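# Tuck chair under desk and park cart in bay

## Task

Slide the office chair fully beneath the desk so that it finishes upright with every wheel on the floor. Move the utility cart into the yellow-taped bay so that all four of its wheels sit inside the tape line and none rests on it. Keep the desk close to its starting spot, with its load still on top and nothing overhanging any edge. The robot must not topple or finish leaning, or the task fails. At the end, release anything held and back the robot away.

## Robot and tools

ROBOT. TidyBot++: a mobile base 0.54 m long, 0.50 m wide and 0.38 m tall on four driven casters. On top is a single arm with seven joints and a two-finger gripper. The shoulder sits 0.12 m ahead of the base centre, 0.68 m above the floor. Segments: upper arm 0.42 m, forearm 0.31 m, hand 0.31 m to the hand point. Cameras: base_camera (pinhole, 644x364) and wrist_camera (fisheye, 644x476, looking along the hand). At the start the arm is folded with the hand pointing down, reaching up to 0.08 m past the base front, elbow up to 1.15 m high.

FRAMES. All positions are in metres. Base frame: origin on the floor below the base centre, x ahead, y to the left, z up. Odometry frame: where the base frame was when the scene began. base_odometry gives x, y and heading (rad, left positive, -3.142 to 3.142). It only counts wheel rotation, so slipping looks like travel, and it drifts a few cm and degrees over many moves. base_tilt is in degrees; forward and right leans are positive.

move. Runs one action and returns state plus images. Keys:
- base: an offset, not a pose, counted along the base's axes at the moment the command begins. translate_m: -2 to 2 m, forward positive. strafe_m: -2 to 2 m, left positive. rotate_rad: -6.3 to 6.3 rad, counter-clockwise from above positive. It counts from the base position in the last reported state, or from the current position if a move was still running.
- joints: absolute targets by name. joint_1_rad: any angle; positive turns the arm clockwise from above, opposite to heading. joint_2_rad: -2.249 to 2.249 (shoulder; 0 is upright, positive leans forward). joint_3_rad: any angle. joint_4_rad: -2.579 to 2.579 (elbow; 0 is straight, negative bends forward when joint_3_rad is 3.14). joint_5_rad: any angle. joint_6_rad: -2.099 to 2.099 (wrist). joint_7_rad: any angle (at 1.57 with the hand down, the fingers open left-right). gripper_pos: 0 is fully open, 1 is fully closed; the finger gap is roughly 85 x (1 - gripper_pos) mm. Joints that take any angle go the short way round, so turn in steps smaller than half a turn.
- target: one list of seven numbers, [x, y, z, qw, qx, qy, qz], an absolute hand pose in the base frame, matching the hand_pose line. Alongside it, joints may contain only gripper_pos.
- speeds: lowers top speeds for this action only. translate_m and strafe_m: 0.05 to 0.5 m/s. rotate_rad: 0.1 to 1.57 rad/s. When both translate_m and strafe_m are sent, give the speed under just one of them.
- cameras: a list holding base_camera, wrist_camera or all. Leaving it out, null or all gives every camera; [] gives none.
- blocking: true or omitted returns once everything is at rest. false returns after about 0.5 s while motion continues.
A single action lasts at most 15 s, and a base move times out after 14 s. Unknown keys make the call invalid. Out-of-range values get it refused.

wait: seconds from 0 to 10, plus cameras. It commands nothing and returns the state. stop: brakes every running motion; takes cameras. zoom_image: camera (base_camera or wrist_camera) and region [x0, y0, x1, y1] in image pixels from the top-left corner, at most 504x504. finished_scene: scene is the number of the scene being ended. The goal must hold with the robot idle, and this cannot be undone.

RESULT LINES. pictures gives the image order. move says done, or the worst status. base_status, joint_status and hand_status report moving, done, off_target (came to rest short and may still push), stopped, contact_stop, time_out, not_followed or torque_fault. hand_pose is the point between the finger pads. hand_target is where the joint targets would put that point. joint_positions are in rad. motor_effort is a percent of maximum, with the last action's peak in brackets. on_its_own lists uncommanded behaviour. "joint command not followed" or "pose unreachable" means a check held the arm back; "cause:" marks a self-collision. ARM HIT means a hard hit on the base or the arm itself. MOTOR HOT and OVER-TEMPERATURE FAULT warn of heat. A refused call, or an unplanned stop shown in a result, cancels the later move, wait and finished_scene calls in the same reply.

HAND TIPS. Targets usually land within about 3 cm. To correct, add (wanted minus read hand_pose) to the last target. To keep the hand still, resend hand_target, not hand_pose. A hand pointing down reaches at most about 0.94 m high, and only near the base. Poses low and forward close to the base go badly. Poses out of reach end in time_out.

AVOID. Slow the base right down, for example to 0.05 to 0.1 m/s, before touching the chair, the cart or anything else; contact at normal driving speed counts as a hit. Never drive or turn while the arm is snagged on something about 0.6 m or higher; the robot can tip. A stretched arm reaching over nearby furniture, or swinging sideways, can topple it too. Watch base_tilt; retracting the arm or backing off fixes a slight lean. A blocked base keeps shoving until timeout, so watch for it. Avoid torque faults (joint_1 to joint_4 limit 104.5 N m, joint_5 to joint_7 limit 51.3 N m), which freeze the arm for 10 s. Avoid overheating from long stretched or loaded holds. Do not drop things, release moving parts, slam anything or squeeze hard on a part still resting on something. Leave the desk and its load undisturbed. Finally, open the gripper and move away.

Each tool is called after "Call:" by a JSON object that holds its "op" and its "data", one argument or row to a line.

## Session

Call:
{"op": "move", "data": {

}}

Scene clock: 0.00 s.
base_odometry: x=+0.000 y=+0.000 heading=+0.000
base_tilt: forward=+0.3 right=+0.2
base_status: not commanded
joint_positions: joint_1_rad=-0.049 joint_2_rad=-0.338 joint_3_rad=+3.114 joint_4_rad=-2.509 joint_5_rad=+0.038 joint_6_rad=-0.827 joint_7_rad=+1.527 gripper_pos=+0.000
joint_status: not commanded
motor_effort: joint_1_rad=+1 joint_2_rad=-2 joint_3_rad=+0 joint_4_rad=+16 joint_5_rad=+1 joint_6_rad=+0 joint_7_rad=+0
hand_pose: x=+0.2833 y=+0.0042 z=+0.5932 quat_wxyz=(+0.015, +0.997, +0.028, +0.073) (m; base frame)
hand_target: x=+0.2832 y=+0.0042 z=+0.5931 quat_wxyz=(+0.015, +0.997, +0.028, +0.073) (m; base frame)
hand_status: not commanded
pictures: base_camera, wrist_camera

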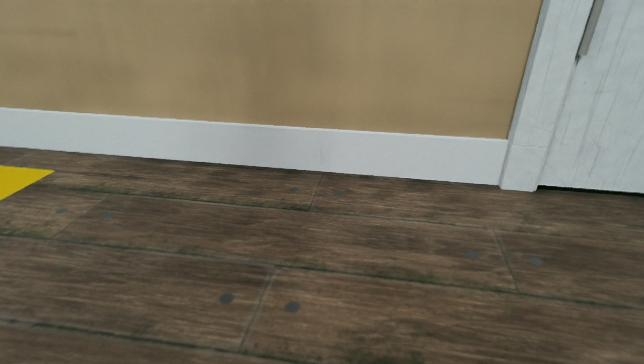

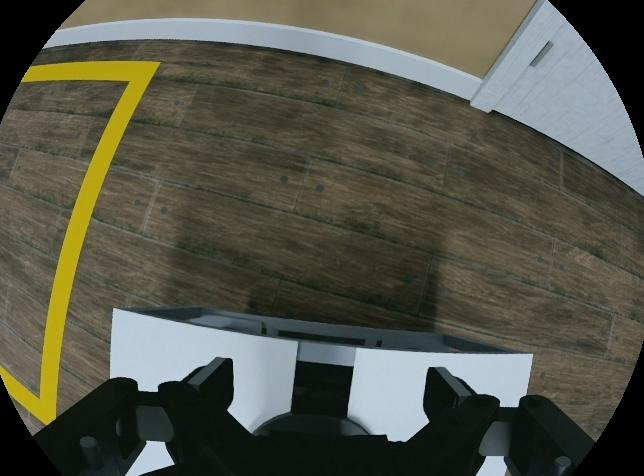

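Call:
{"op": "move", "data": {
  "joints": {"joint_6_rad":0.2}
}}

Call:
{"op": "move", "data": {
  "base": {"rotate_rad":1.2}
}}

Call:
{"op": "move", "data": {
  "base": {"rotate_rad":1.2}
}}

Call:
{"op": "move", "data": {
  "base": {"rotate_rad":1.2}
}}

Call:
{"op": "move", "data": {
  "base": {"rotate_rad":1.2}
}}

Scene clock: 6.07 s.
move: done
base_odometry: x=+0.000 y=+0.000 heading=+0.000
base_tilt: forward=+0.3 right=+0.2
base_status: not commanded
joint_positions: joint_1_rad=-0.049 joint_2_rad=-0.338 joint_3_rad=+3.114 joint_4_rad=-2.506 joint_5_rad=+0.038 joint_6_rad=+0.156 joint_7_rad=+1.527 gripper_pos=+0.000
joint_status: all done
motor_effort: joint_1_rad=+1(1) joint_2_rad=-6(7) joint_3_rad=+1(1) joint_4_rad=+20(21) joint_5_rad=+1(1) joint_6_rad=+7(7) joint_7_rad=+0(1)
hand_pose: x=+0.5191 y=+0.0342 z=+0.7687 quat_wxyz=(-0.020, +0.844, +0.033, +0.535) (m; base frame)
hand_target: x=+0.5236 y=+0.0352 z=+0.7795 quat_wxyz=(-0.022, +0.833, +0.034, +0.552) (m; base frame)
hand_status: not commanded
pictures: base_camera, wrist_camera

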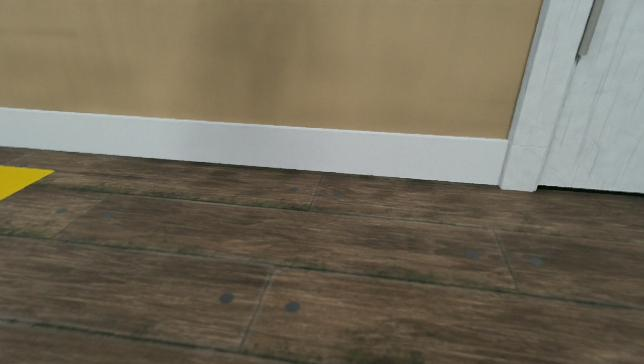

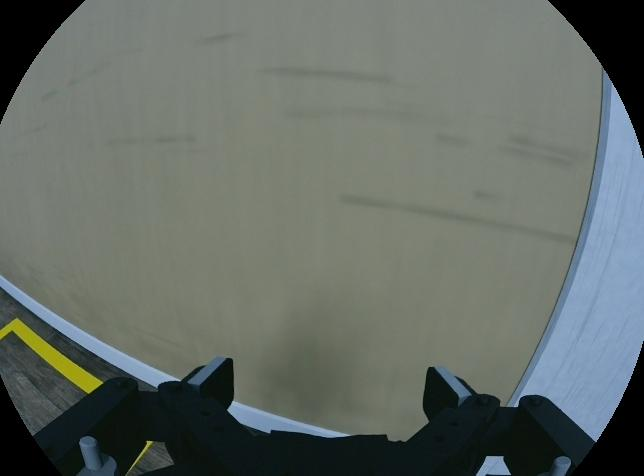

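Scene clock: 8.13 s.
move: done
base_odometry: x=+0.000 y=+0.000 heading=+1.200
base_tilt: forward=+0.3 right=+0.2
base_status: done
joint_positions: joint_1_rad=-0.050 joint_2_rad=-0.338 joint_3_rad=+3.114 joint_4_rad=-2.506 joint_5_rad=+0.038 joint_6_rad=+0.157 joint_7_rad=+1.527 gripper_pos=+0.000
joint_status: not commanded
motor_effort: joint_1_rad=+1(2) joint_2_rad=-6(7) joint_3_rad=+0(2) joint_4_rad=+19(21) joint_5_rad=+1(1) joint_6_rad=+7(7) joint_7_rad=+0(1)
hand_pose: x=+0.5193 y=+0.0344 z=+0.7692 quat_wxyz=(-0.020, +0.844, +0.034, +0.535) (m; base frame)
hand_target: x=+0.5236 y=+0.0352 z=+0.7795 quat_wxyz=(-0.022, +0.833, +0.034, +0.552) (m; base frame)
hand_status: not commanded
pictures: base_camera, wrist_camera

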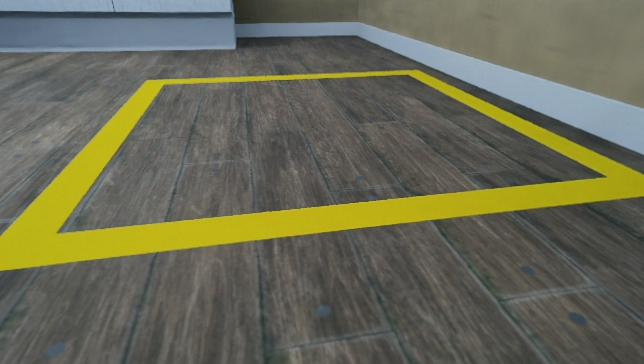

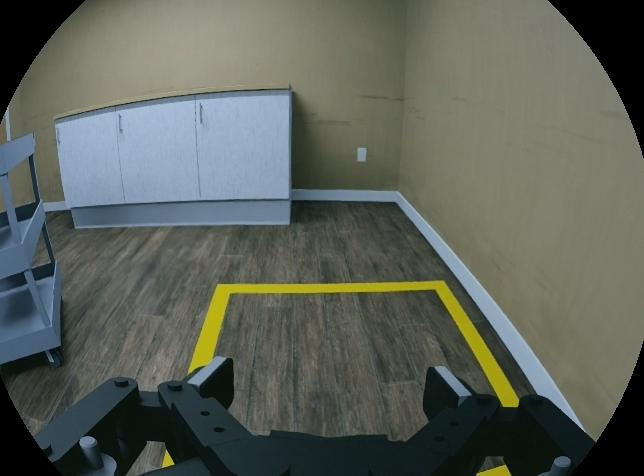

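Scene clock: 10.17 s.
move: done
base_odometry: x=+0.000 y=+0.000 heading=+2.400
base_tilt: forward=+0.3 right=+0.2
base_status: done
joint_positions: joint_1_rad=-0.050 joint_2_rad=-0.338 joint_3_rad=+3.114 joint_4_rad=-2.506 joint_5_rad=+0.038 joint_6_rad=+0.158 joint_7_rad=+1.527 gripper_pos=+0.000
joint_status: not commanded
motor_effort: joint_1_rad=+1(2) joint_2_rad=-6(8) joint_3_rad=+0(2) joint_4_rad=+20(21) joint_5_rad=+1(1) joint_6_rad=+7(7) joint_7_rad=+0(1)
hand_pose: x=+0.5193 y=+0.0347 z=+0.7693 quat_wxyz=(-0.021, +0.844, +0.034, +0.536) (m; base frame)
hand_target: x=+0.5236 y=+0.0352 z=+0.7795 quat_wxyz=(-0.022, +0.833, +0.034, +0.552) (m; base frame)
hand_status: not commanded
pictures: base_camera, wrist_camera

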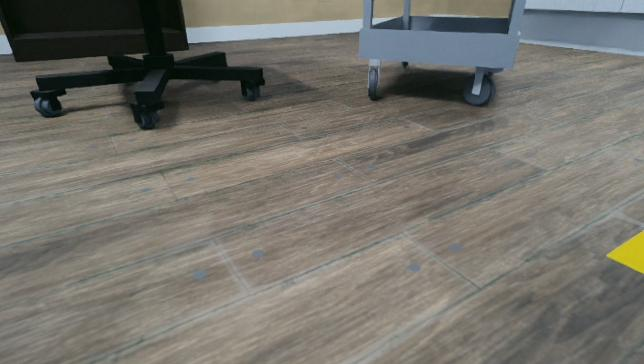

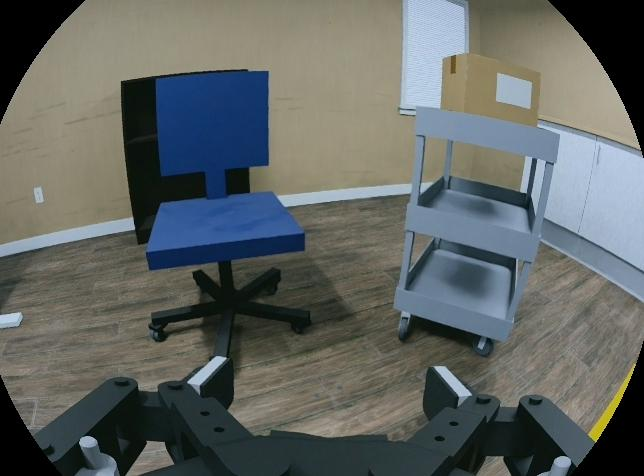

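Scene clock: 12.20 s.
move: done
base_odometry: x=+0.000 y=+0.000 heading=-2.683
base_tilt: forward=+0.3 right=+0.2
base_status: done
joint_positions: joint_1_rad=-0.050 joint_2_rad=-0.338 joint_3_rad=+3.113 joint_4_rad=-2.506 joint_5_rad=+0.038 joint_6_rad=+0.158 joint_7_rad=+1.527 gripper_pos=+0.000
joint_status: not commanded
motor_effort: joint_1_rad=+1(2) joint_2_rad=-6(7) joint_3_rad=+0(2) joint_4_rad=+20(20) joint_5_rad=+1(1) joint_6_rad=+7(7) joint_7_rad=+0(0)
hand_pose: x=+0.5193 y=+0.0348 z=+0.7694 quat_wxyz=(-0.021, +0.844, +0.034, +0.536) (m; base frame)
hand_target: x=+0.5236 y=+0.0352 z=+0.7795 quat_wxyz=(-0.022, +0.833, +0.034, +0.552) (m; base frame)
hand_status: not commanded
pictures: base_camera, wrist_camera

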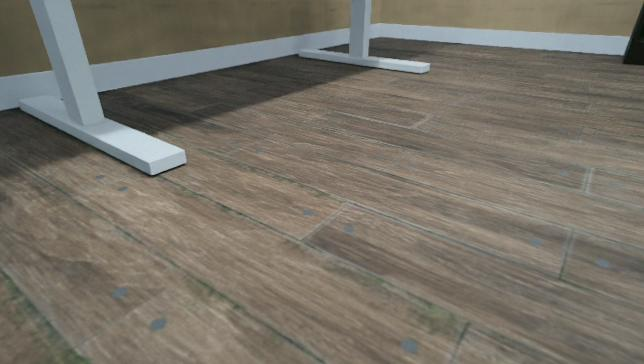

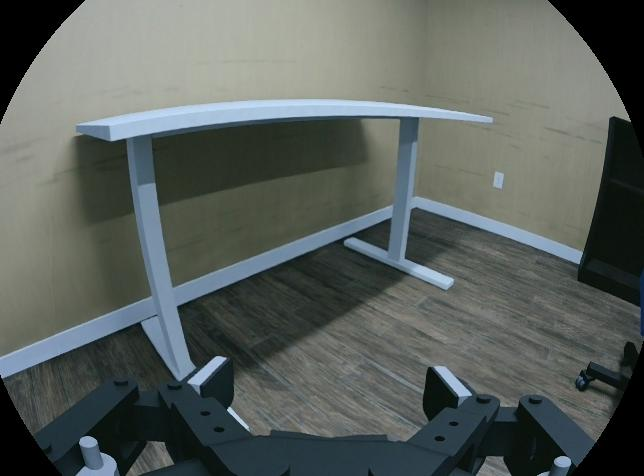

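Scene clock: 14.23 s.
move: done
base_odometry: x=+0.000 y=+0.000 heading=-1.484
base_tilt: forward=+0.3 right=+0.2
base_status: done
joint_positions: joint_1_rad=-0.050 joint_2_rad=-0.338 joint_3_rad=+3.113 joint_4_rad=-2.506 joint_5_rad=+0.038 joint_6_rad=+0.158 joint_7_rad=+1.527 gripper_pos=+0.000
joint_status: not commanded
motor_effort: joint_1_rad=+1(2) joint_2_rad=-6(7) joint_3_rad=+1(2) joint_4_rad=+20(21) joint_5_rad=+1(1) joint_6_rad=+7(7) joint_7_rad=+0(1)
hand_pose: x=+0.5193 y=+0.0350 z=+0.7694 quat_wxyz=(-0.021, +0.843, +0.034, +0.536) (m; base frame)
hand_target: x=+0.5236 y=+0.0352 z=+0.7795 quat_wxyz=(-0.022, +0.833, +0.034, +0.552) (m; base frame)
hand_status: not commanded
pictures: base_camera, wrist_camera

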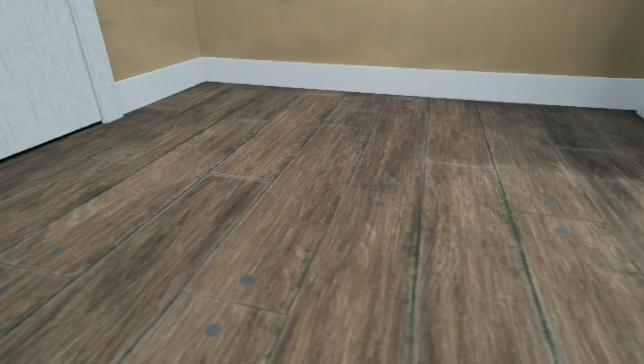

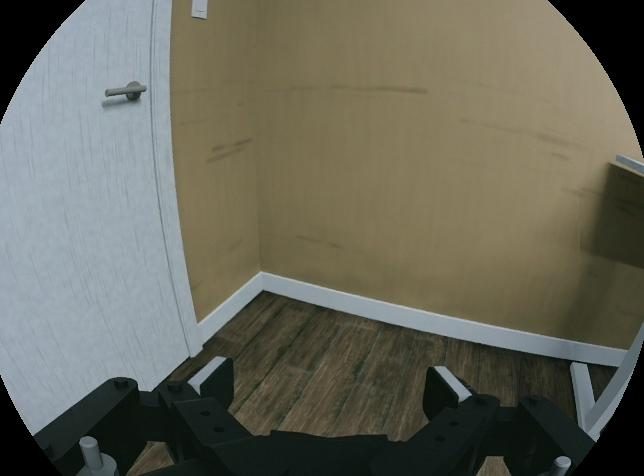

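Call:
{"op": "move", "data": {
  "base": {"rotate_rad":-2.8},
  "cameras": []
}}

Call:
{"op": "move", "data": {
  "base": {"translate_m":0.5,"strafe_m":0.2}
}}

Scene clock: 37.90 s.
move: done
base_odometry: x=+0.000 y=+0.000 heading=+2.000
base_tilt: forward=+0.3 right=+0.2
base_status: done
joint_positions: joint_1_rad=-0.051 joint_2_rad=-0.338 joint_3_rad=+3.112 joint_4_rad=-2.506 joint_5_rad=+0.038 joint_6_rad=+0.159 joint_7_rad=+1.527 gripper_pos=+0.000
joint_status: not commanded
motor_effort: joint_1_rad=+1(2) joint_2_rad=-5(8) joint_3_rad=+0(2) joint_4_rad=+20(20) joint_5_rad=+1(1) joint_6_rad=+7(7) joint_7_rad=+0(1)
hand_pose: x=+0.5194 y=+0.0354 z=+0.7695 quat_wxyz=(-0.021, +0.843, +0.035, +0.536) (m; base frame)
hand_target: x=+0.5236 y=+0.0352 z=+0.7795 quat_wxyz=(-0.022, +0.833, +0.034, +0.552) (m; base frame)
hand_status: not commanded
pictures: none
No camera images: "cameras" was empty.

Scene clock: 40.03 s.
move: done
base_odometry: x=-0.390 y=+0.372 heading=+2.000
base_tilt: forward=+0.3 right=+0.2
base_status: done
joint_positions: joint_1_rad=-0.051 joint_2_rad=-0.334 joint_3_rad=+3.112 joint_4_rad=-2.505 joint_5_rad=+0.038 joint_6_rad=+0.161 joint_7_rad=+1.527 gripper_pos=+0.000
joint_status: not commanded
motor_effort: joint_1_rad=+1(1) joint_2_rad=-6(9) joint_3_rad=+0(2) joint_4_rad=+20(21) joint_5_rad=+1(1) joint_6_rad=+7(8) joint_7_rad=+0(1)
hand_pose: x=+0.5203 y=+0.0355 z=+0.7690 quat_wxyz=(-0.021, +0.844, +0.035, +0.535) (m; base frame)
hand_target: x=+0.5236 y=+0.0352 z=+0.7795 quat_wxyz=(-0.022, +0.833, +0.034, +0.552) (m; base frame)
hand_status: not commanded
pictures: base_camera, wrist_camera

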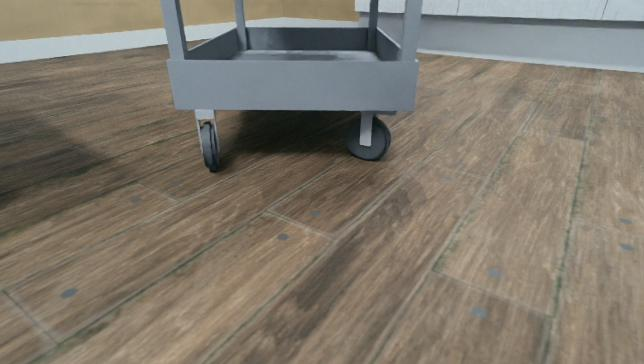

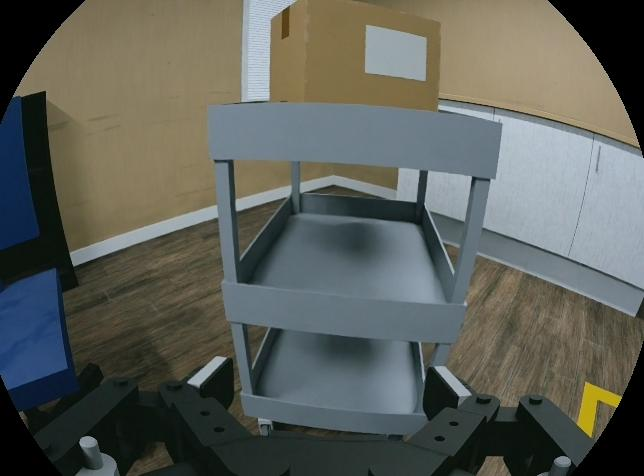

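Call:
{"op": "move", "data": {
  "target": [0.40, 0.05, 0.93, 0, 1, 0, 0]
}}

Scene clock: 47.27 s.
move: off_target
base_odometry: x=-0.390 y=+0.372 heading=+2.000
base_tilt: forward=+0.3 right=+0.2
base_status: not commanded
joint_positions: joint_1_rad=-0.101 joint_2_rad=-0.010 joint_3_rad=+3.098 joint_4_rad=-1.114 joint_5_rad=+0.038 joint_6_rad=-1.985 joint_7_rad=+1.449 gripper_pos=+0.000
joint_status: not commanded
motor_effort: joint_1_rad=+1(1) joint_2_rad=-15(16) joint_3_rad=+1(1) joint_4_rad=+16(22) joint_5_rad=+1(1) joint_6_rad=-1(8) joint_7_rad=+0(1)
hand_pose: x=+0.4095 y=+0.0330 z=+0.9334 quat_wxyz=(+0.014, +0.999, +0.003, +0.028) (m; base frame)
hand_target: x=+0.4000 y=+0.0500 z=+0.9300 quat_wxyz=(+0.000, +1.000, +0.000, +0.000) (m; base frame)
hand_status: off_target (0.020 m and 3.6 deg from the pose sent, 0.202 m and 64.9 deg at the start)
pictures: base_camera, wrist_camera

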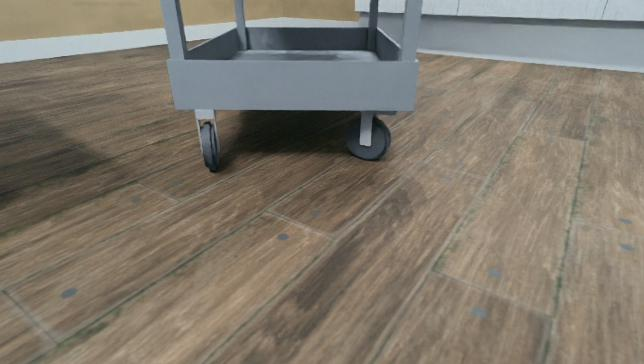

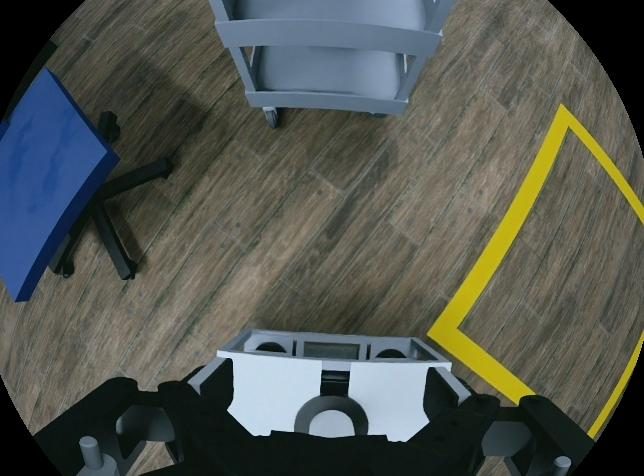

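Call:
{"op": "move", "data": {
  "joints": {"joint_7_rad":-0.1},
  "base": {"translate_m":0.25,"strafe_m":0.02}
}}

Scene clock: 52.07 s.
move: done
base_odometry: x=-0.512 y=+0.591 heading=+2.000
base_tilt: forward=+0.3 right=+0.2
base_status: done
joint_positions: joint_1_rad=-0.102 joint_2_rad=+0.012 joint_3_rad=+3.097 joint_4_rad=-1.113 joint_5_rad=+0.038 joint_6_rad=-1.993 joint_7_rad=-0.051 gripper_pos=+0.000
joint_status: all done
motor_effort: joint_1_rad=+1(2) joint_2_rad=-16(19) joint_3_rad=-1(1) joint_4_rad=+16(18) joint_5_rad=+1(1) joint_6_rad=-1(2) joint_7_rad=+0(1)
hand_pose: x=+0.4127 y=+0.0338 z=+0.9272 quat_wxyz=(+0.002, +0.735, -0.678, +0.021) (m; base frame)
hand_target: x=+0.4000 y=+0.0500 z=+0.9300 quat_wxyz=(+0.000, +0.732, -0.681, +0.000) (m; base frame)
hand_status: not commanded
pictures: base_camera, wrist_camera

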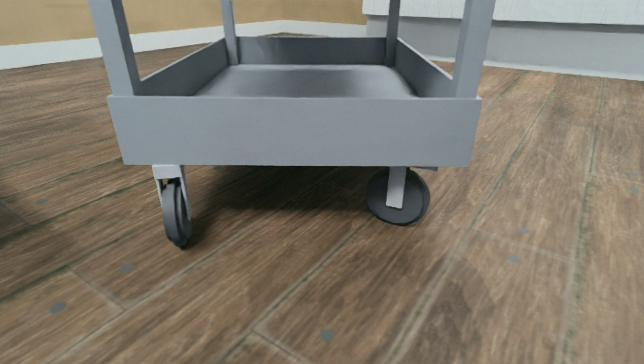

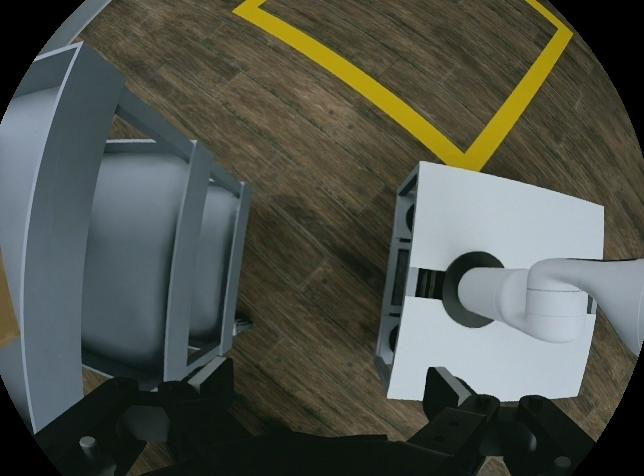

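Call:
{"op": "move", "data": {
  "base": {"translate_m":0.13},
  "speeds": {"translate_m":0.15}
}}

Call:
{"op": "zoom_image", "data": {
  "camera": "wrist_camera",
  "region": [0, 100, 300, 476]
}}

Scene clock: 57.77 s.
move: done
base_odometry: x=-0.566 y=+0.709 heading=+2.000
base_tilt: forward=+0.3 right=+0.2
base_status: done
joint_positions: joint_1_rad=-0.102 joint_2_rad=+0.010 joint_3_rad=+3.096 joint_4_rad=-1.112 joint_5_rad=+0.038 joint_6_rad=-1.995 joint_7_rad=-0.051 gripper_pos=+0.000
joint_status: not commanded
motor_effort: joint_1_rad=+1(2) joint_2_rad=-16(19) joint_3_rad=+0(1) joint_4_rad=+17(17) joint_5_rad=+1(1) joint_6_rad=-1(2) joint_7_rad=+0(1)
hand_pose: x=+0.4117 y=+0.0340 z=+0.9279 quat_wxyz=(+0.001, +0.735, -0.678, +0.021) (m; base frame)
hand_target: x=+0.4000 y=+0.0500 z=+0.9300 quat_wxyz=(+0.000, +0.732, -0.681, +0.000) (m; base frame)
hand_status: not commanded
pictures: base_camera, wrist_camera

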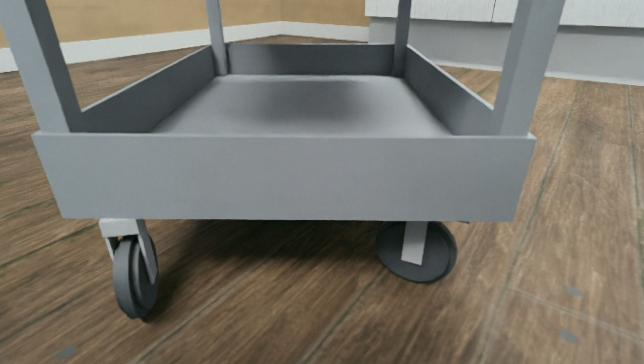

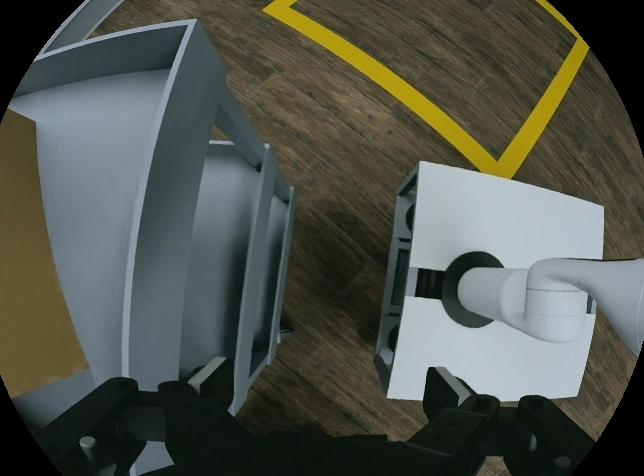

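Scaled by 1.340.

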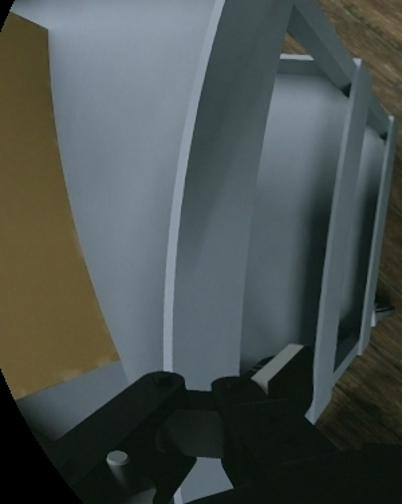

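Call:
{"op": "move", "data": {
  "base": {"translate_m":0.165},
  "speeds": {"translate_m":0.1}
}}

Call:
{"op": "move", "data": {
  "target": [0.4, 0.05, 0.87, 0, 0.732, -0.681, 0]
}}

Scene clock: 62.93 s.
move: done
base_odometry: x=-0.635 y=+0.859 heading=+2.000
base_tilt: forward=+0.3 right=+0.2
base_status: done
joint_positions: joint_1_rad=-0.103 joint_2_rad=+0.010 joint_3_rad=+3.095 joint_4_rad=-1.112 joint_5_rad=+0.038 joint_6_rad=-1.995 joint_7_rad=-0.051 gripper_pos=+0.000
joint_status: not commanded
motor_effort: joint_1_rad=+1(2) joint_2_rad=-15(19) joint_3_rad=+0(1) joint_4_rad=+16(17) joint_5_rad=+1(1) joint_6_rad=-1(2) joint_7_rad=+0(1)
hand_pose: x=+0.4114 y=+0.0342 z=+0.9280 quat_wxyz=(+0.001, +0.735, -0.678, +0.021) (m; base frame)
hand_target: x=+0.4000 y=+0.0500 z=+0.9300 quat_wxyz=(+0.000, +0.732, -0.681, +0.000) (m; base frame)
hand_status: not commanded
pictures: base_camera, wrist_camera

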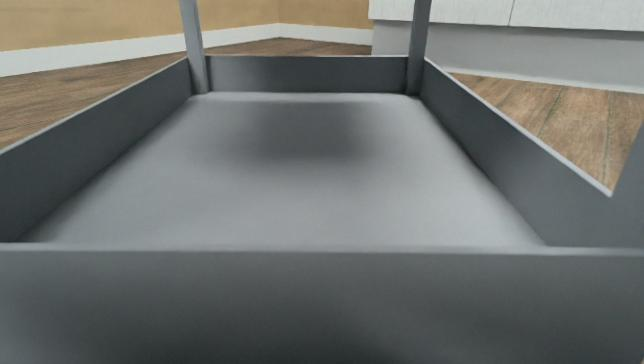

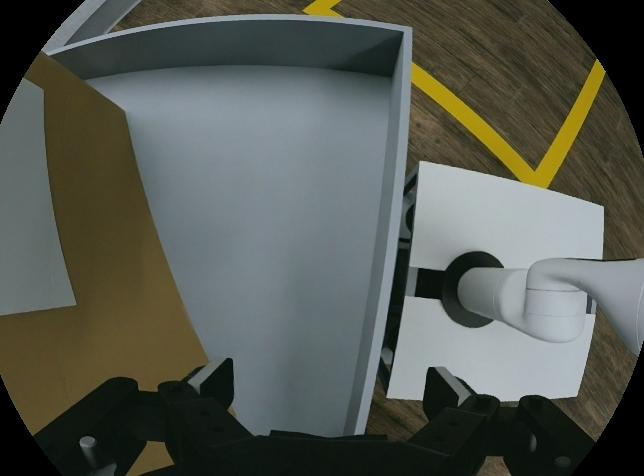

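Scene clock: 64.23 s.
move: off_target
base_odometry: x=-0.635 y=+0.859 heading=+2.000
base_tilt: forward=+0.3 right=+0.2
base_status: not commanded
joint_positions: joint_1_rad=-0.060 joint_2_rad=-0.026 joint_3_rad=+3.042 joint_4_rad=-1.343 joint_5_rad=+0.038 joint_6_rad=-1.867 joint_7_rad=-0.051 gripper_pos=+0.000
joint_status: not commanded
motor_effort: joint_1_rad=+1(1) joint_2_rad=-15(16) joint_3_rad=+0(1) joint_4_rad=+17(18) joint_5_rad=+1(1) joint_6_rad=-1(2) joint_7_rad=+0(0)
hand_pose: x=+0.3959 y=+0.0350 z=+0.8704 quat_wxyz=(+0.029, +0.741, -0.671, +0.002) (m; base frame)
hand_target: x=+0.4000 y=+0.0500 z=+0.8700 quat_wxyz=(+0.000, +0.732, -0.681, +0.000) (m; base frame)
hand_status: off_target (0.016 m and 3.6 deg from the pose sent, 0.061 m and 2.5 deg at the start)
pictures: base_camera, wrist_camera

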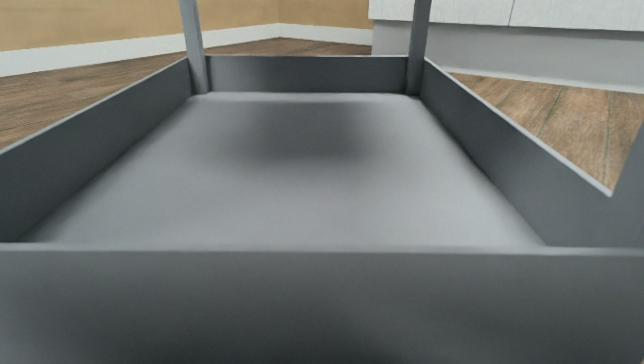

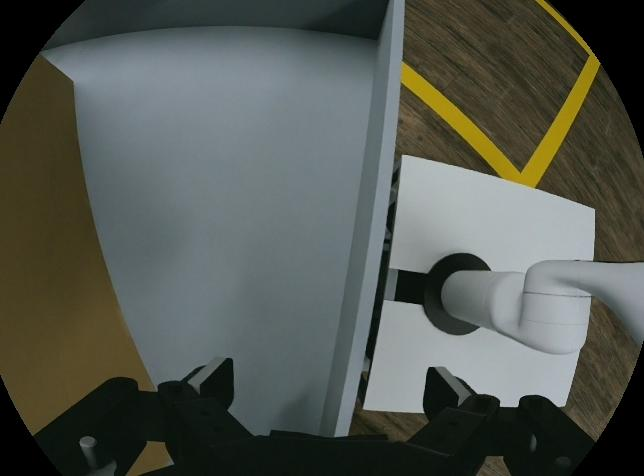

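Call:
{"op": "move", "data": {
  "target": [0.405, 0.06, 0.795, 0, 0.732, -0.681, 0]
}}

Scene clock: 67.90 s.
move: off_target
base_odometry: x=-0.635 y=+0.859 heading=+2.000
base_tilt: forward=+0.3 right=+0.2
base_status: not commanded
joint_positions: joint_1_rad=-0.058 joint_2_rad=-0.064 joint_3_rad=+3.018 joint_4_rad=-1.561 joint_5_rad=+0.038 joint_6_rad=-1.636 joint_7_rad=-0.069 gripper_pos=+0.000
joint_status: not commanded
motor_effort: joint_1_rad=+1(1) joint_2_rad=-7(16) joint_3_rad=-1(1) joint_4_rad=+11(18) joint_5_rad=+1(1) joint_6_rad=+0(2) joint_7_rad=+0(1)
hand_pose: x=+0.4038 y=+0.0429 z=+0.8139 quat_wxyz=(+0.011, +0.745, -0.667, +0.021) (m; base frame)
hand_target: x=+0.4050 y=+0.0600 z=+0.7950 quat_wxyz=(+0.000, +0.732, -0.681, +0.000) (m; base frame)
hand_status: off_target (0.026 m and 3.5 deg from the pose sent, 0.080 m and 3.6 deg at the start)
pictures: base_camera, wrist_camera

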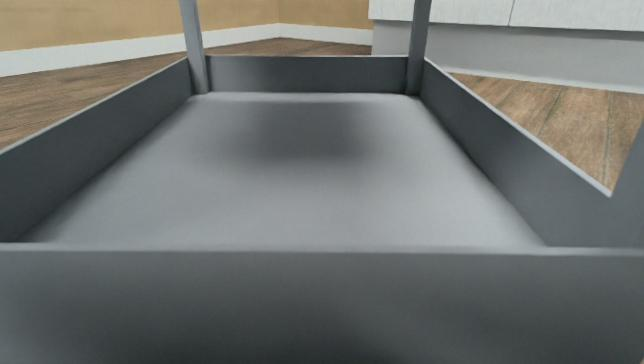

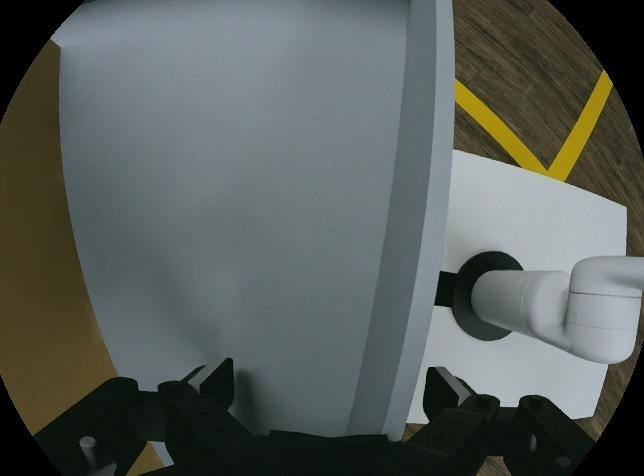

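Call:
{"op": "move", "data": {
  "target": [0.372, 0.06, 0.77, 0, 0.732, -0.681, 0]
}}

Call:
{"op": "move", "data": {
  "joints": {"gripper_pos":0.7}
}}

Scene clock: 70.63 s.
move: off_target
base_odometry: x=-0.635 y=+0.859 heading=+2.000
base_tilt: forward=+0.3 right=+0.2
base_status: not commanded
joint_positions: joint_1_rad=+0.059 joint_2_rad=-0.161 joint_3_rad=+2.921 joint_4_rad=-1.641 joint_5_rad=+0.032 joint_6_rad=-1.508 joint_7_rad=-0.069 gripper_pos=+0.000
joint_status: not commanded
motor_effort: joint_1_rad=+0(1) joint_2_rad=-1(8) joint_3_rad=-1(2) joint_4_rad=+0(12) joint_5_rad=-1(1) joint_6_rad=-5(6) joint_7_rad=+0(1)
hand_pose: x=+0.4072 y=+0.0425 z=+0.8166 quat_wxyz=(-0.038, +0.736, -0.672, +0.073) (m; base frame)
hand_target: x=+0.3720 y=+0.0600 z=+0.7700 quat_wxyz=(+0.000, +0.732, -0.681, +0.000) (m; base frame)
hand_status: off_target (0.061 m and 9.5 deg from the pose sent, 0.057 m and 3.5 deg at the start)
pictures: base_camera, wrist_camera

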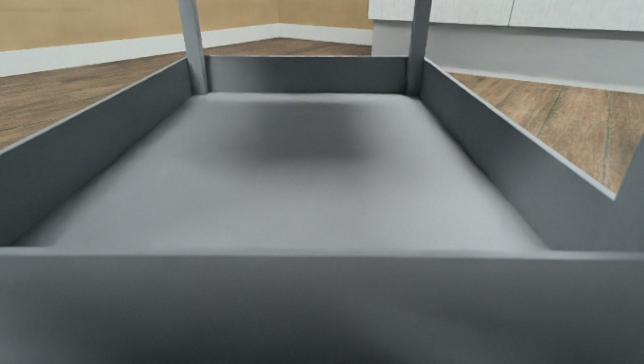

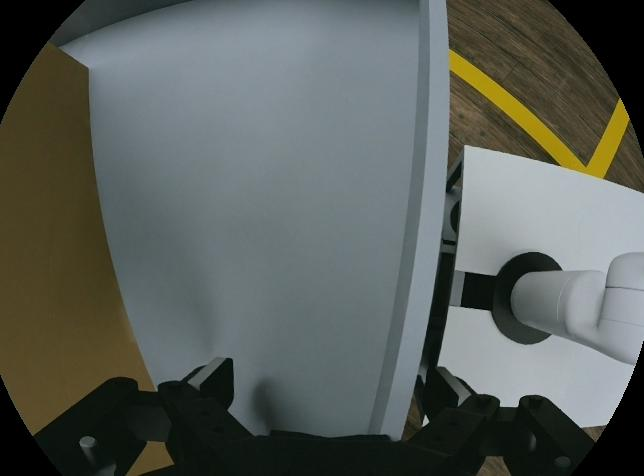

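Scene clock: 71.57 s.
move: done
base_odometry: x=-0.635 y=+0.859 heading=+2.000
base_tilt: forward=+0.3 right=+0.2
base_status: not commanded
joint_positions: joint_1_rad=+0.059 joint_2_rad=-0.180 joint_3_rad=+2.917 joint_4_rad=-1.662 joint_5_rad=+0.028 joint_6_rad=-1.525 joint_7_rad=-0.069 gripper_pos=+0.698
joint_status: all done
motor_effort: joint_1_rad=+0(1) joint_2_rad=+2(4) joint_3_rad=-1(2) joint_4_rad=+4(5) joint_5_rad=-1(1) joint_6_rad=-1(6) joint_7_rad=+0(0)
hand_pose: x=+0.3931 y=+0.0431 z=+0.8137 quat_wxyz=(-0.030, +0.738, -0.671, +0.067) (m; base frame)
hand_target: x=+0.3720 y=+0.0600 z=+0.7700 quat_wxyz=(+0.000, +0.732, -0.681, +0.000) (m; base frame)
hand_status: not commanded
pictures: base_camera, wrist_camera

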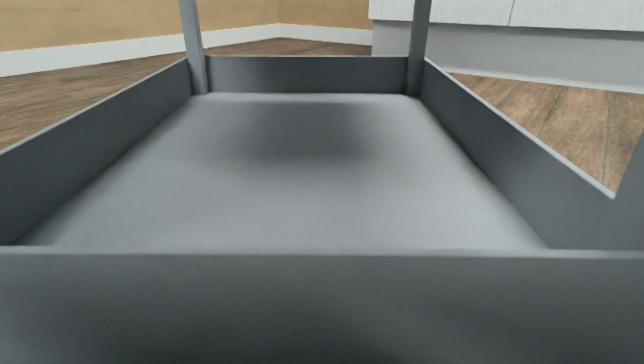

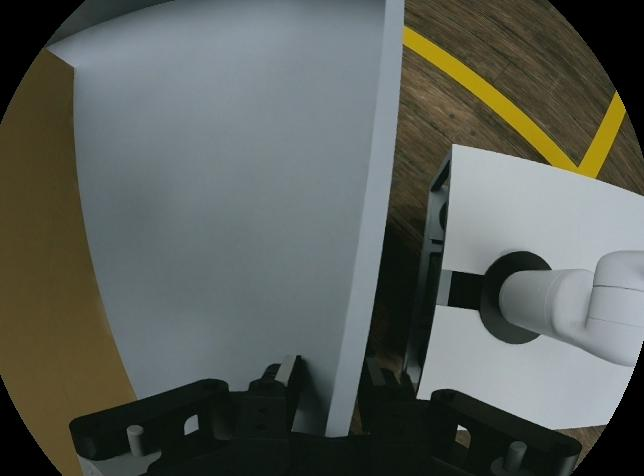

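Call:
{"op": "move", "data": {
  "target": [0.37, 0.06, 0.755, 0, 0.732, -0.681, 0]
}}

Call:
{"op": "move", "data": {
  "joints": {"gripper_pos":1}
}}

Scene clock: 73.97 s.
move: off_target
base_odometry: x=-0.635 y=+0.859 heading=+2.000
base_tilt: forward=+0.3 right=+0.2
base_status: not commanded
joint_positions: joint_1_rad=+0.063 joint_2_rad=-0.203 joint_3_rad=+2.914 joint_4_rad=-1.685 joint_5_rad=+0.028 joint_6_rad=-1.496 joint_7_rad=-0.069 gripper_pos=+0.698
joint_status: not commanded
motor_effort: joint_1_rad=+0(0) joint_2_rad=+7(9) joint_3_rad=-1(2) joint_4_rad=-3(4) joint_5_rad=-1(1) joint_6_rad=+0(1) joint_7_rad=+0(1)
hand_pose: x=+0.3927 y=+0.0432 z=+0.8130 quat_wxyz=(-0.039, +0.737, -0.671, +0.078) (m; base frame)
hand_target: x=+0.3700 y=+0.0600 z=+0.7550 quat_wxyz=(+0.000, +0.732, -0.681, +0.000) (m; base frame)
hand_status: off_target (0.064 m and 10.1 deg from the pose sent, 0.065 m and 8.5 deg at the start)
pictures: base_camera, wrist_camera

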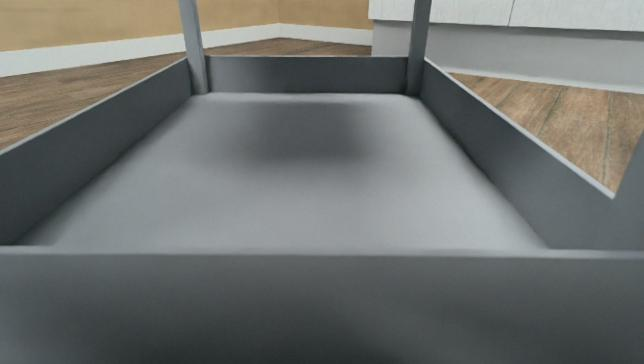

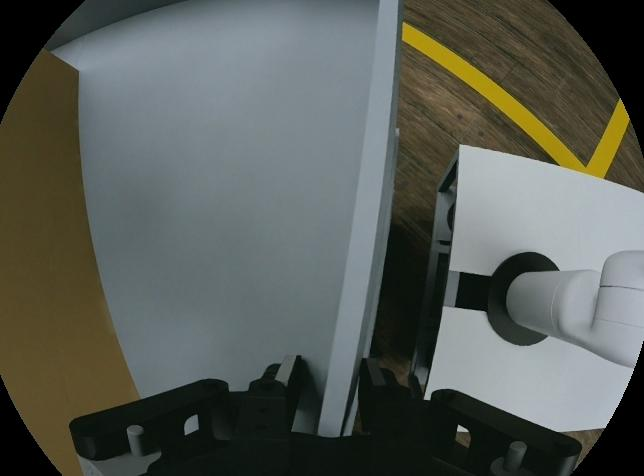

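Scene clock: 74.87 s.
move: off_target
base_odometry: x=-0.635 y=+0.859 heading=+2.000
base_tilt: forward=+0.3 right=+0.2
base_status: not commanded
joint_positions: joint_1_rad=+0.083 joint_2_rad=-0.201 joint_3_rad=+2.914 joint_4_rad=-1.674 joint_5_rad=+0.025 joint_6_rad=-1.535 joint_7_rad=-0.108 gripper_pos=+0.886
joint_status: gripper_pos off_target (ended at +0.886, target +1.000)
motor_effort: joint_1_rad=-2(4) joint_2_rad=+4(11) joint_3_rad=-3(6) joint_4_rad=-7(9) joint_5_rad=-2(3) joint_6_rad=+8(12) joint_7_rad=+2(8)
hand_pose: x=+0.3847 y=+0.0376 z=+0.8146 quat_wxyz=(-0.029, +0.717, -0.693, +0.067) (m; base frame)
hand_target: x=+0.3700 y=+0.0600 z=+0.7550 quat_wxyz=(+0.000, +0.732, -0.681, +0.000) (m; base frame)
hand_status: not commanded
pictures: base_camera, wrist_camera

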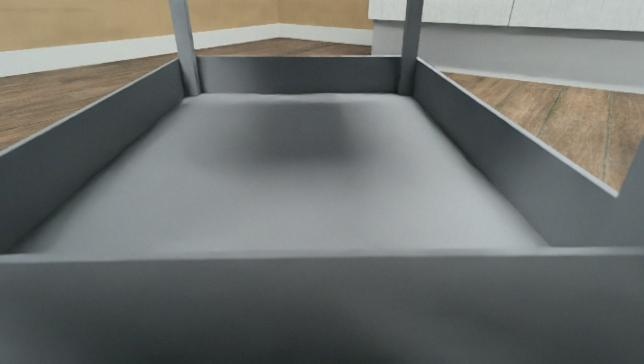

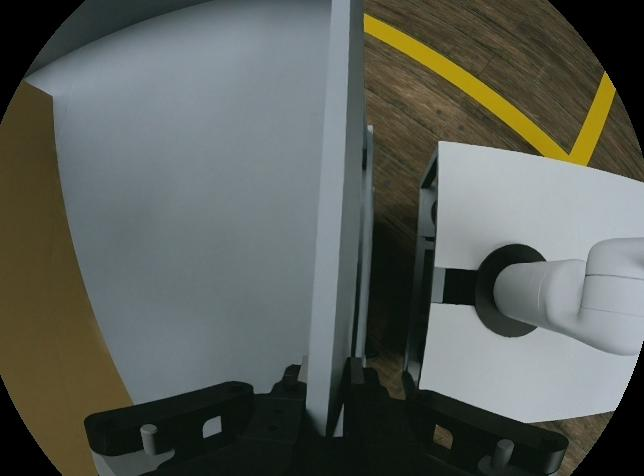

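Call:
{"op": "move", "data": {
  "target": [0.38, 0.04, 0.813, 0, 0.718, -0.696, 0],
  "cameras": []
}}

Call:
{"op": "move", "data": {
  "base": {"translate_m":-0.2},
  "speeds": {"translate_m":0.1}
}}

Scene clock: 77.93 s.
move: off_target
base_odometry: x=-0.635 y=+0.859 heading=+2.000
base_tilt: forward=+0.3 right=+0.2
base_status: not commanded
joint_positions: joint_1_rad=+0.081 joint_2_rad=-0.142 joint_3_rad=+2.931 joint_4_rad=-1.617 joint_5_rad=+0.013 joint_6_rad=-1.620 joint_7_rad=-0.108 gripper_pos=+0.949
joint_status: not commanded
on_its_own: gripper_pos moved +0.063 toward your old target +1.000
motor_effort: joint_1_rad=+2(2) joint_2_rad=-9(9) joint_3_rad=+2(3) joint_4_rad=+17(19) joint_5_rad=+3(3) joint_6_rad=+2(10) joint_7_rad=+0(2)
hand_pose: x=+0.3826 y=+0.0353 z=+0.8164 quat_wxyz=(-0.004, +0.714, -0.700, +0.030) (m; base frame)
hand_target: x=+0.3800 y=+0.0400 z=+0.8130 quat_wxyz=(+0.000, +0.718, -0.696, +0.000) (m; base frame)
hand_status: off_target (0.006 m and 3.6 deg from the pose sent, 0.006 m and 8.4 deg at the start)
pictures: none
No camera images: "cameras" was empty.

Scene clock: 80.47 s.
move: done
base_odometry: x=-0.552 y=+0.677 heading=+2.000
base_tilt: forward=+0.3 right=+0.2
base_status: done
joint_positions: joint_1_rad=+0.081 joint_2_rad=-0.119 joint_3_rad=+2.951 joint_4_rad=-1.598 joint_5_rad=+0.011 joint_6_rad=-1.626 joint_7_rad=-0.108 gripper_pos=+0.949
joint_status: not commanded
motor_effort: joint_1_rad=+0(2) joint_2_rad=-10(17) joint_3_rad=+0(2) joint_4_rad=+18(20) joint_5_rad=-1(6) joint_6_rad=-2(6) joint_7_rad=+1(2)
hand_pose: x=+0.3895 y=+0.0307 z=+0.8164 quat_wxyz=(-0.003, +0.707, -0.707, +0.024) (m; base frame)
hand_target: x=+0.3800 y=+0.0400 z=+0.8130 quat_wxyz=(+0.000, +0.718, -0.696, +0.000) (m; base frame)
hand_status: not commanded
pictures: base_camera, wrist_camera

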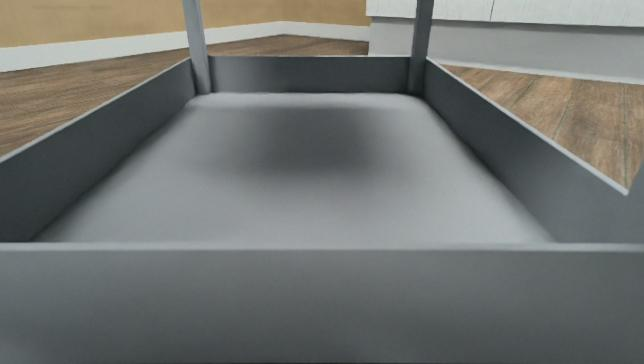

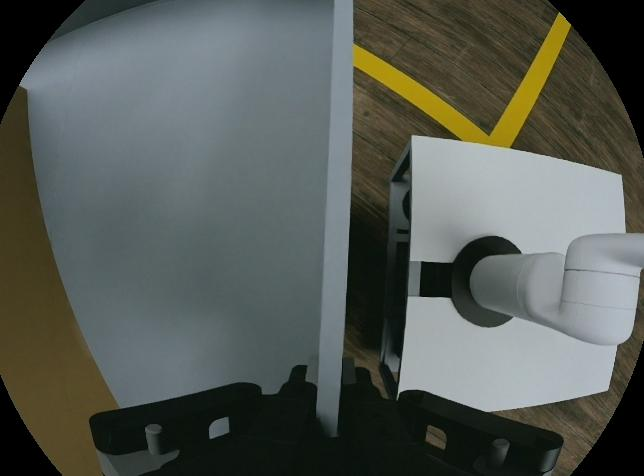

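Call:
{"op": "move", "data": {
  "base": {"rotate_rad":-0.3},
  "speeds": {"rotate_rad":0.1},
  "cameras": []
}}

Call:
{"op": "move", "data": {
  "base": {"rotate_rad":-0.3},
  "speeds": {"rotate_rad":0.1}
}}

Call:
{"op": "move", "data": {
  "base": {"strafe_m":-0.45},
  "speeds": {"strafe_m":0.1}
}}

Scene clock: 88.87 s.
move: done
base_odometry: x=-0.552 y=+0.677 heading=+1.701
base_tilt: forward=+0.3 right=+0.2
base_status: done
joint_positions: joint_1_rad=+0.053 joint_2_rad=-0.120 joint_3_rad=+2.925 joint_4_rad=-1.597 joint_5_rad=-0.004 joint_6_rad=-1.631 joint_7_rad=-0.084 gripper_pos=+0.949
joint_status: not commanded
motor_effort: joint_1_rad=+4(10) joint_2_rad=-12(12) joint_3_rad=+4(10) joint_4_rad=+18(19) joint_5_rad=-2(6) joint_6_rad=-2(3) joint_7_rad=-4(8)
hand_pose: x=+0.3852 y=+0.0500 z=+0.8165 quat_wxyz=(-0.005, +0.734, -0.679, +0.018) (m; base frame)
hand_target: x=+0.3800 y=+0.0400 z=+0.8130 quat_wxyz=(+0.000, +0.718, -0.696, +0.000) (m; base frame)
hand_status: not commanded
pictures: none
No camera images: "cameras" was empty.

Scene clock: 92.47 s.
move: done
base_odometry: x=-0.552 y=+0.677 heading=+1.402
base_tilt: forward=+0.3 right=+0.2
base_status: done
joint_positions: joint_1_rad=+0.055 joint_2_rad=-0.120 joint_3_rad=+2.927 joint_4_rad=-1.597 joint_5_rad=-0.009 joint_6_rad=-1.631 joint_7_rad=-0.083 gripper_pos=+0.949
joint_status: not commanded
motor_effort: joint_1_rad=+3(9) joint_2_rad=-13(13) joint_3_rad=+3(9) joint_4_rad=+17(19) joint_5_rad=-3(5) joint_6_rad=-3(5) joint_7_rad=-4(7)
hand_pose: x=+0.3851 y=+0.0505 z=+0.8165 quat_wxyz=(-0.007, +0.734, -0.679, +0.016) (m; base frame)
hand_target: x=+0.3800 y=+0.0400 z=+0.8130 quat_wxyz=(+0.000, +0.718, -0.696, +0.000) (m; base frame)
hand_status: not commanded
pictures: base_camera, wrist_camera

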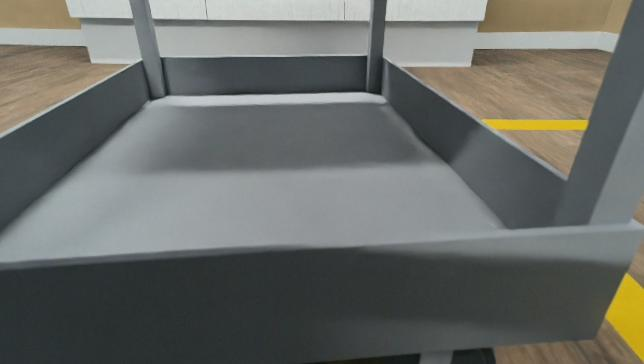

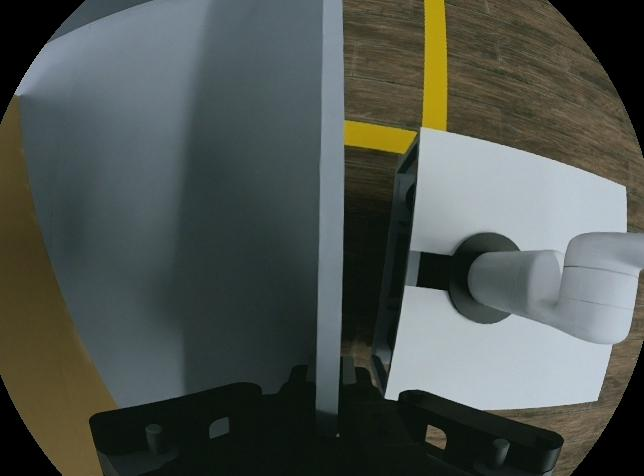

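Scene clock: 97.53 s.
move: done
base_odometry: x=-0.108 y=+0.601 heading=+1.402
base_tilt: forward=+0.3 right=+0.2
base_status: done
joint_positions: joint_1_rad=+0.058 joint_2_rad=-0.120 joint_3_rad=+2.930 joint_4_rad=-1.597 joint_5_rad=-0.017 joint_6_rad=-1.636 joint_7_rad=-0.078 gripper_pos=+0.949
joint_status: not commanded
motor_effort: joint_1_rad=+3(9) joint_2_rad=-10(13) joint_3_rad=+3(9) joint_4_rad=+17(19) joint_5_rad=-3(5) joint_6_rad=-3(5) joint_7_rad=-2(6)
hand_pose: x=+0.3836 y=+0.0507 z=+0.8164 quat_wxyz=(-0.007, +0.733, -0.680, +0.011) (m; base frame)
hand_target: x=+0.3800 y=+0.0400 z=+0.8130 quat_wxyz=(+0.000, +0.718, -0.696, +0.000) (m; base frame)
hand_status: not commanded
pictures: base_camera, wrist_camera

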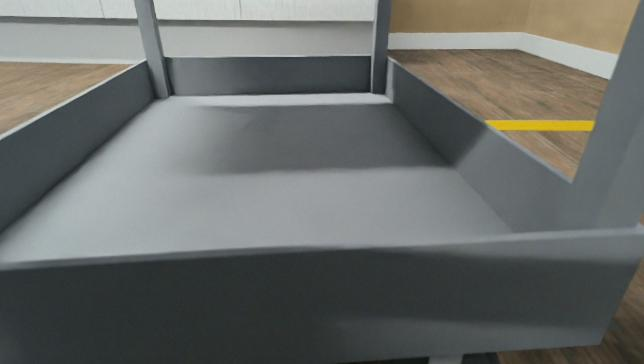

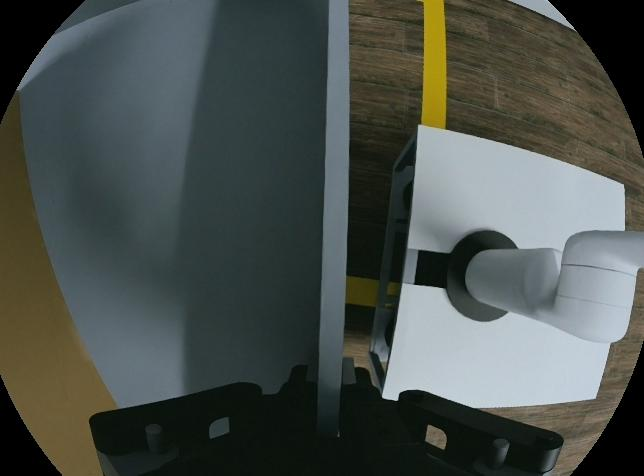

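Call:
{"op": "move", "data": {
  "base": {"strafe_m":-0.42,"translate_m":-0.05},
  "speeds": {"strafe_m":0.1}
}}

Scene clock: 107.07 s.
move: done
base_odometry: x=+0.298 y=+0.482 heading=+1.402
base_tilt: forward=+0.3 right=+0.2
base_status: done
joint_positions: joint_1_rad=+0.058 joint_2_rad=-0.119 joint_3_rad=+2.931 joint_4_rad=-1.597 joint_5_rad=-0.018 joint_6_rad=-1.637 joint_7_rad=-0.073 gripper_pos=+0.949
joint_status: not commanded
motor_effort: joint_1_rad=+4(8) joint_2_rad=-11(13) joint_3_rad=+3(8) joint_4_rad=+17(19) joint_5_rad=-2(5) joint_6_rad=-2(6) joint_7_rad=-3(7)
hand_pose: x=+0.3835 y=+0.0511 z=+0.8164 quat_wxyz=(-0.007, +0.735, -0.678, +0.010) (m; base frame)
hand_target: x=+0.3800 y=+0.0400 z=+0.8130 quat_wxyz=(+0.000, +0.718, -0.696, +0.000) (m; base frame)
hand_status: not commanded
pictures: base_camera, wrist_camera

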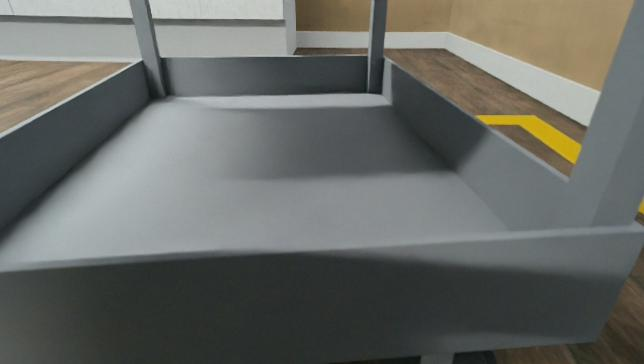

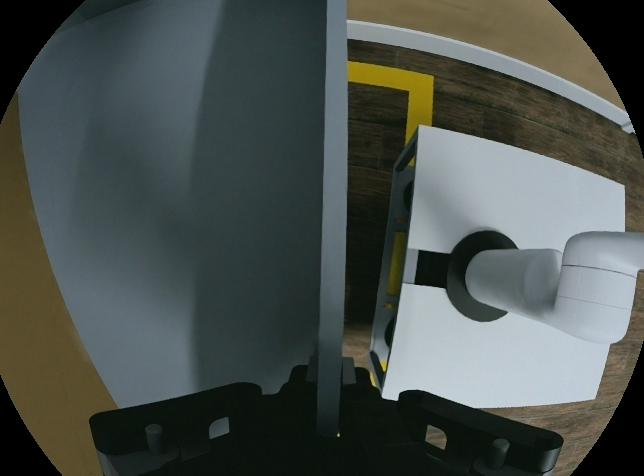

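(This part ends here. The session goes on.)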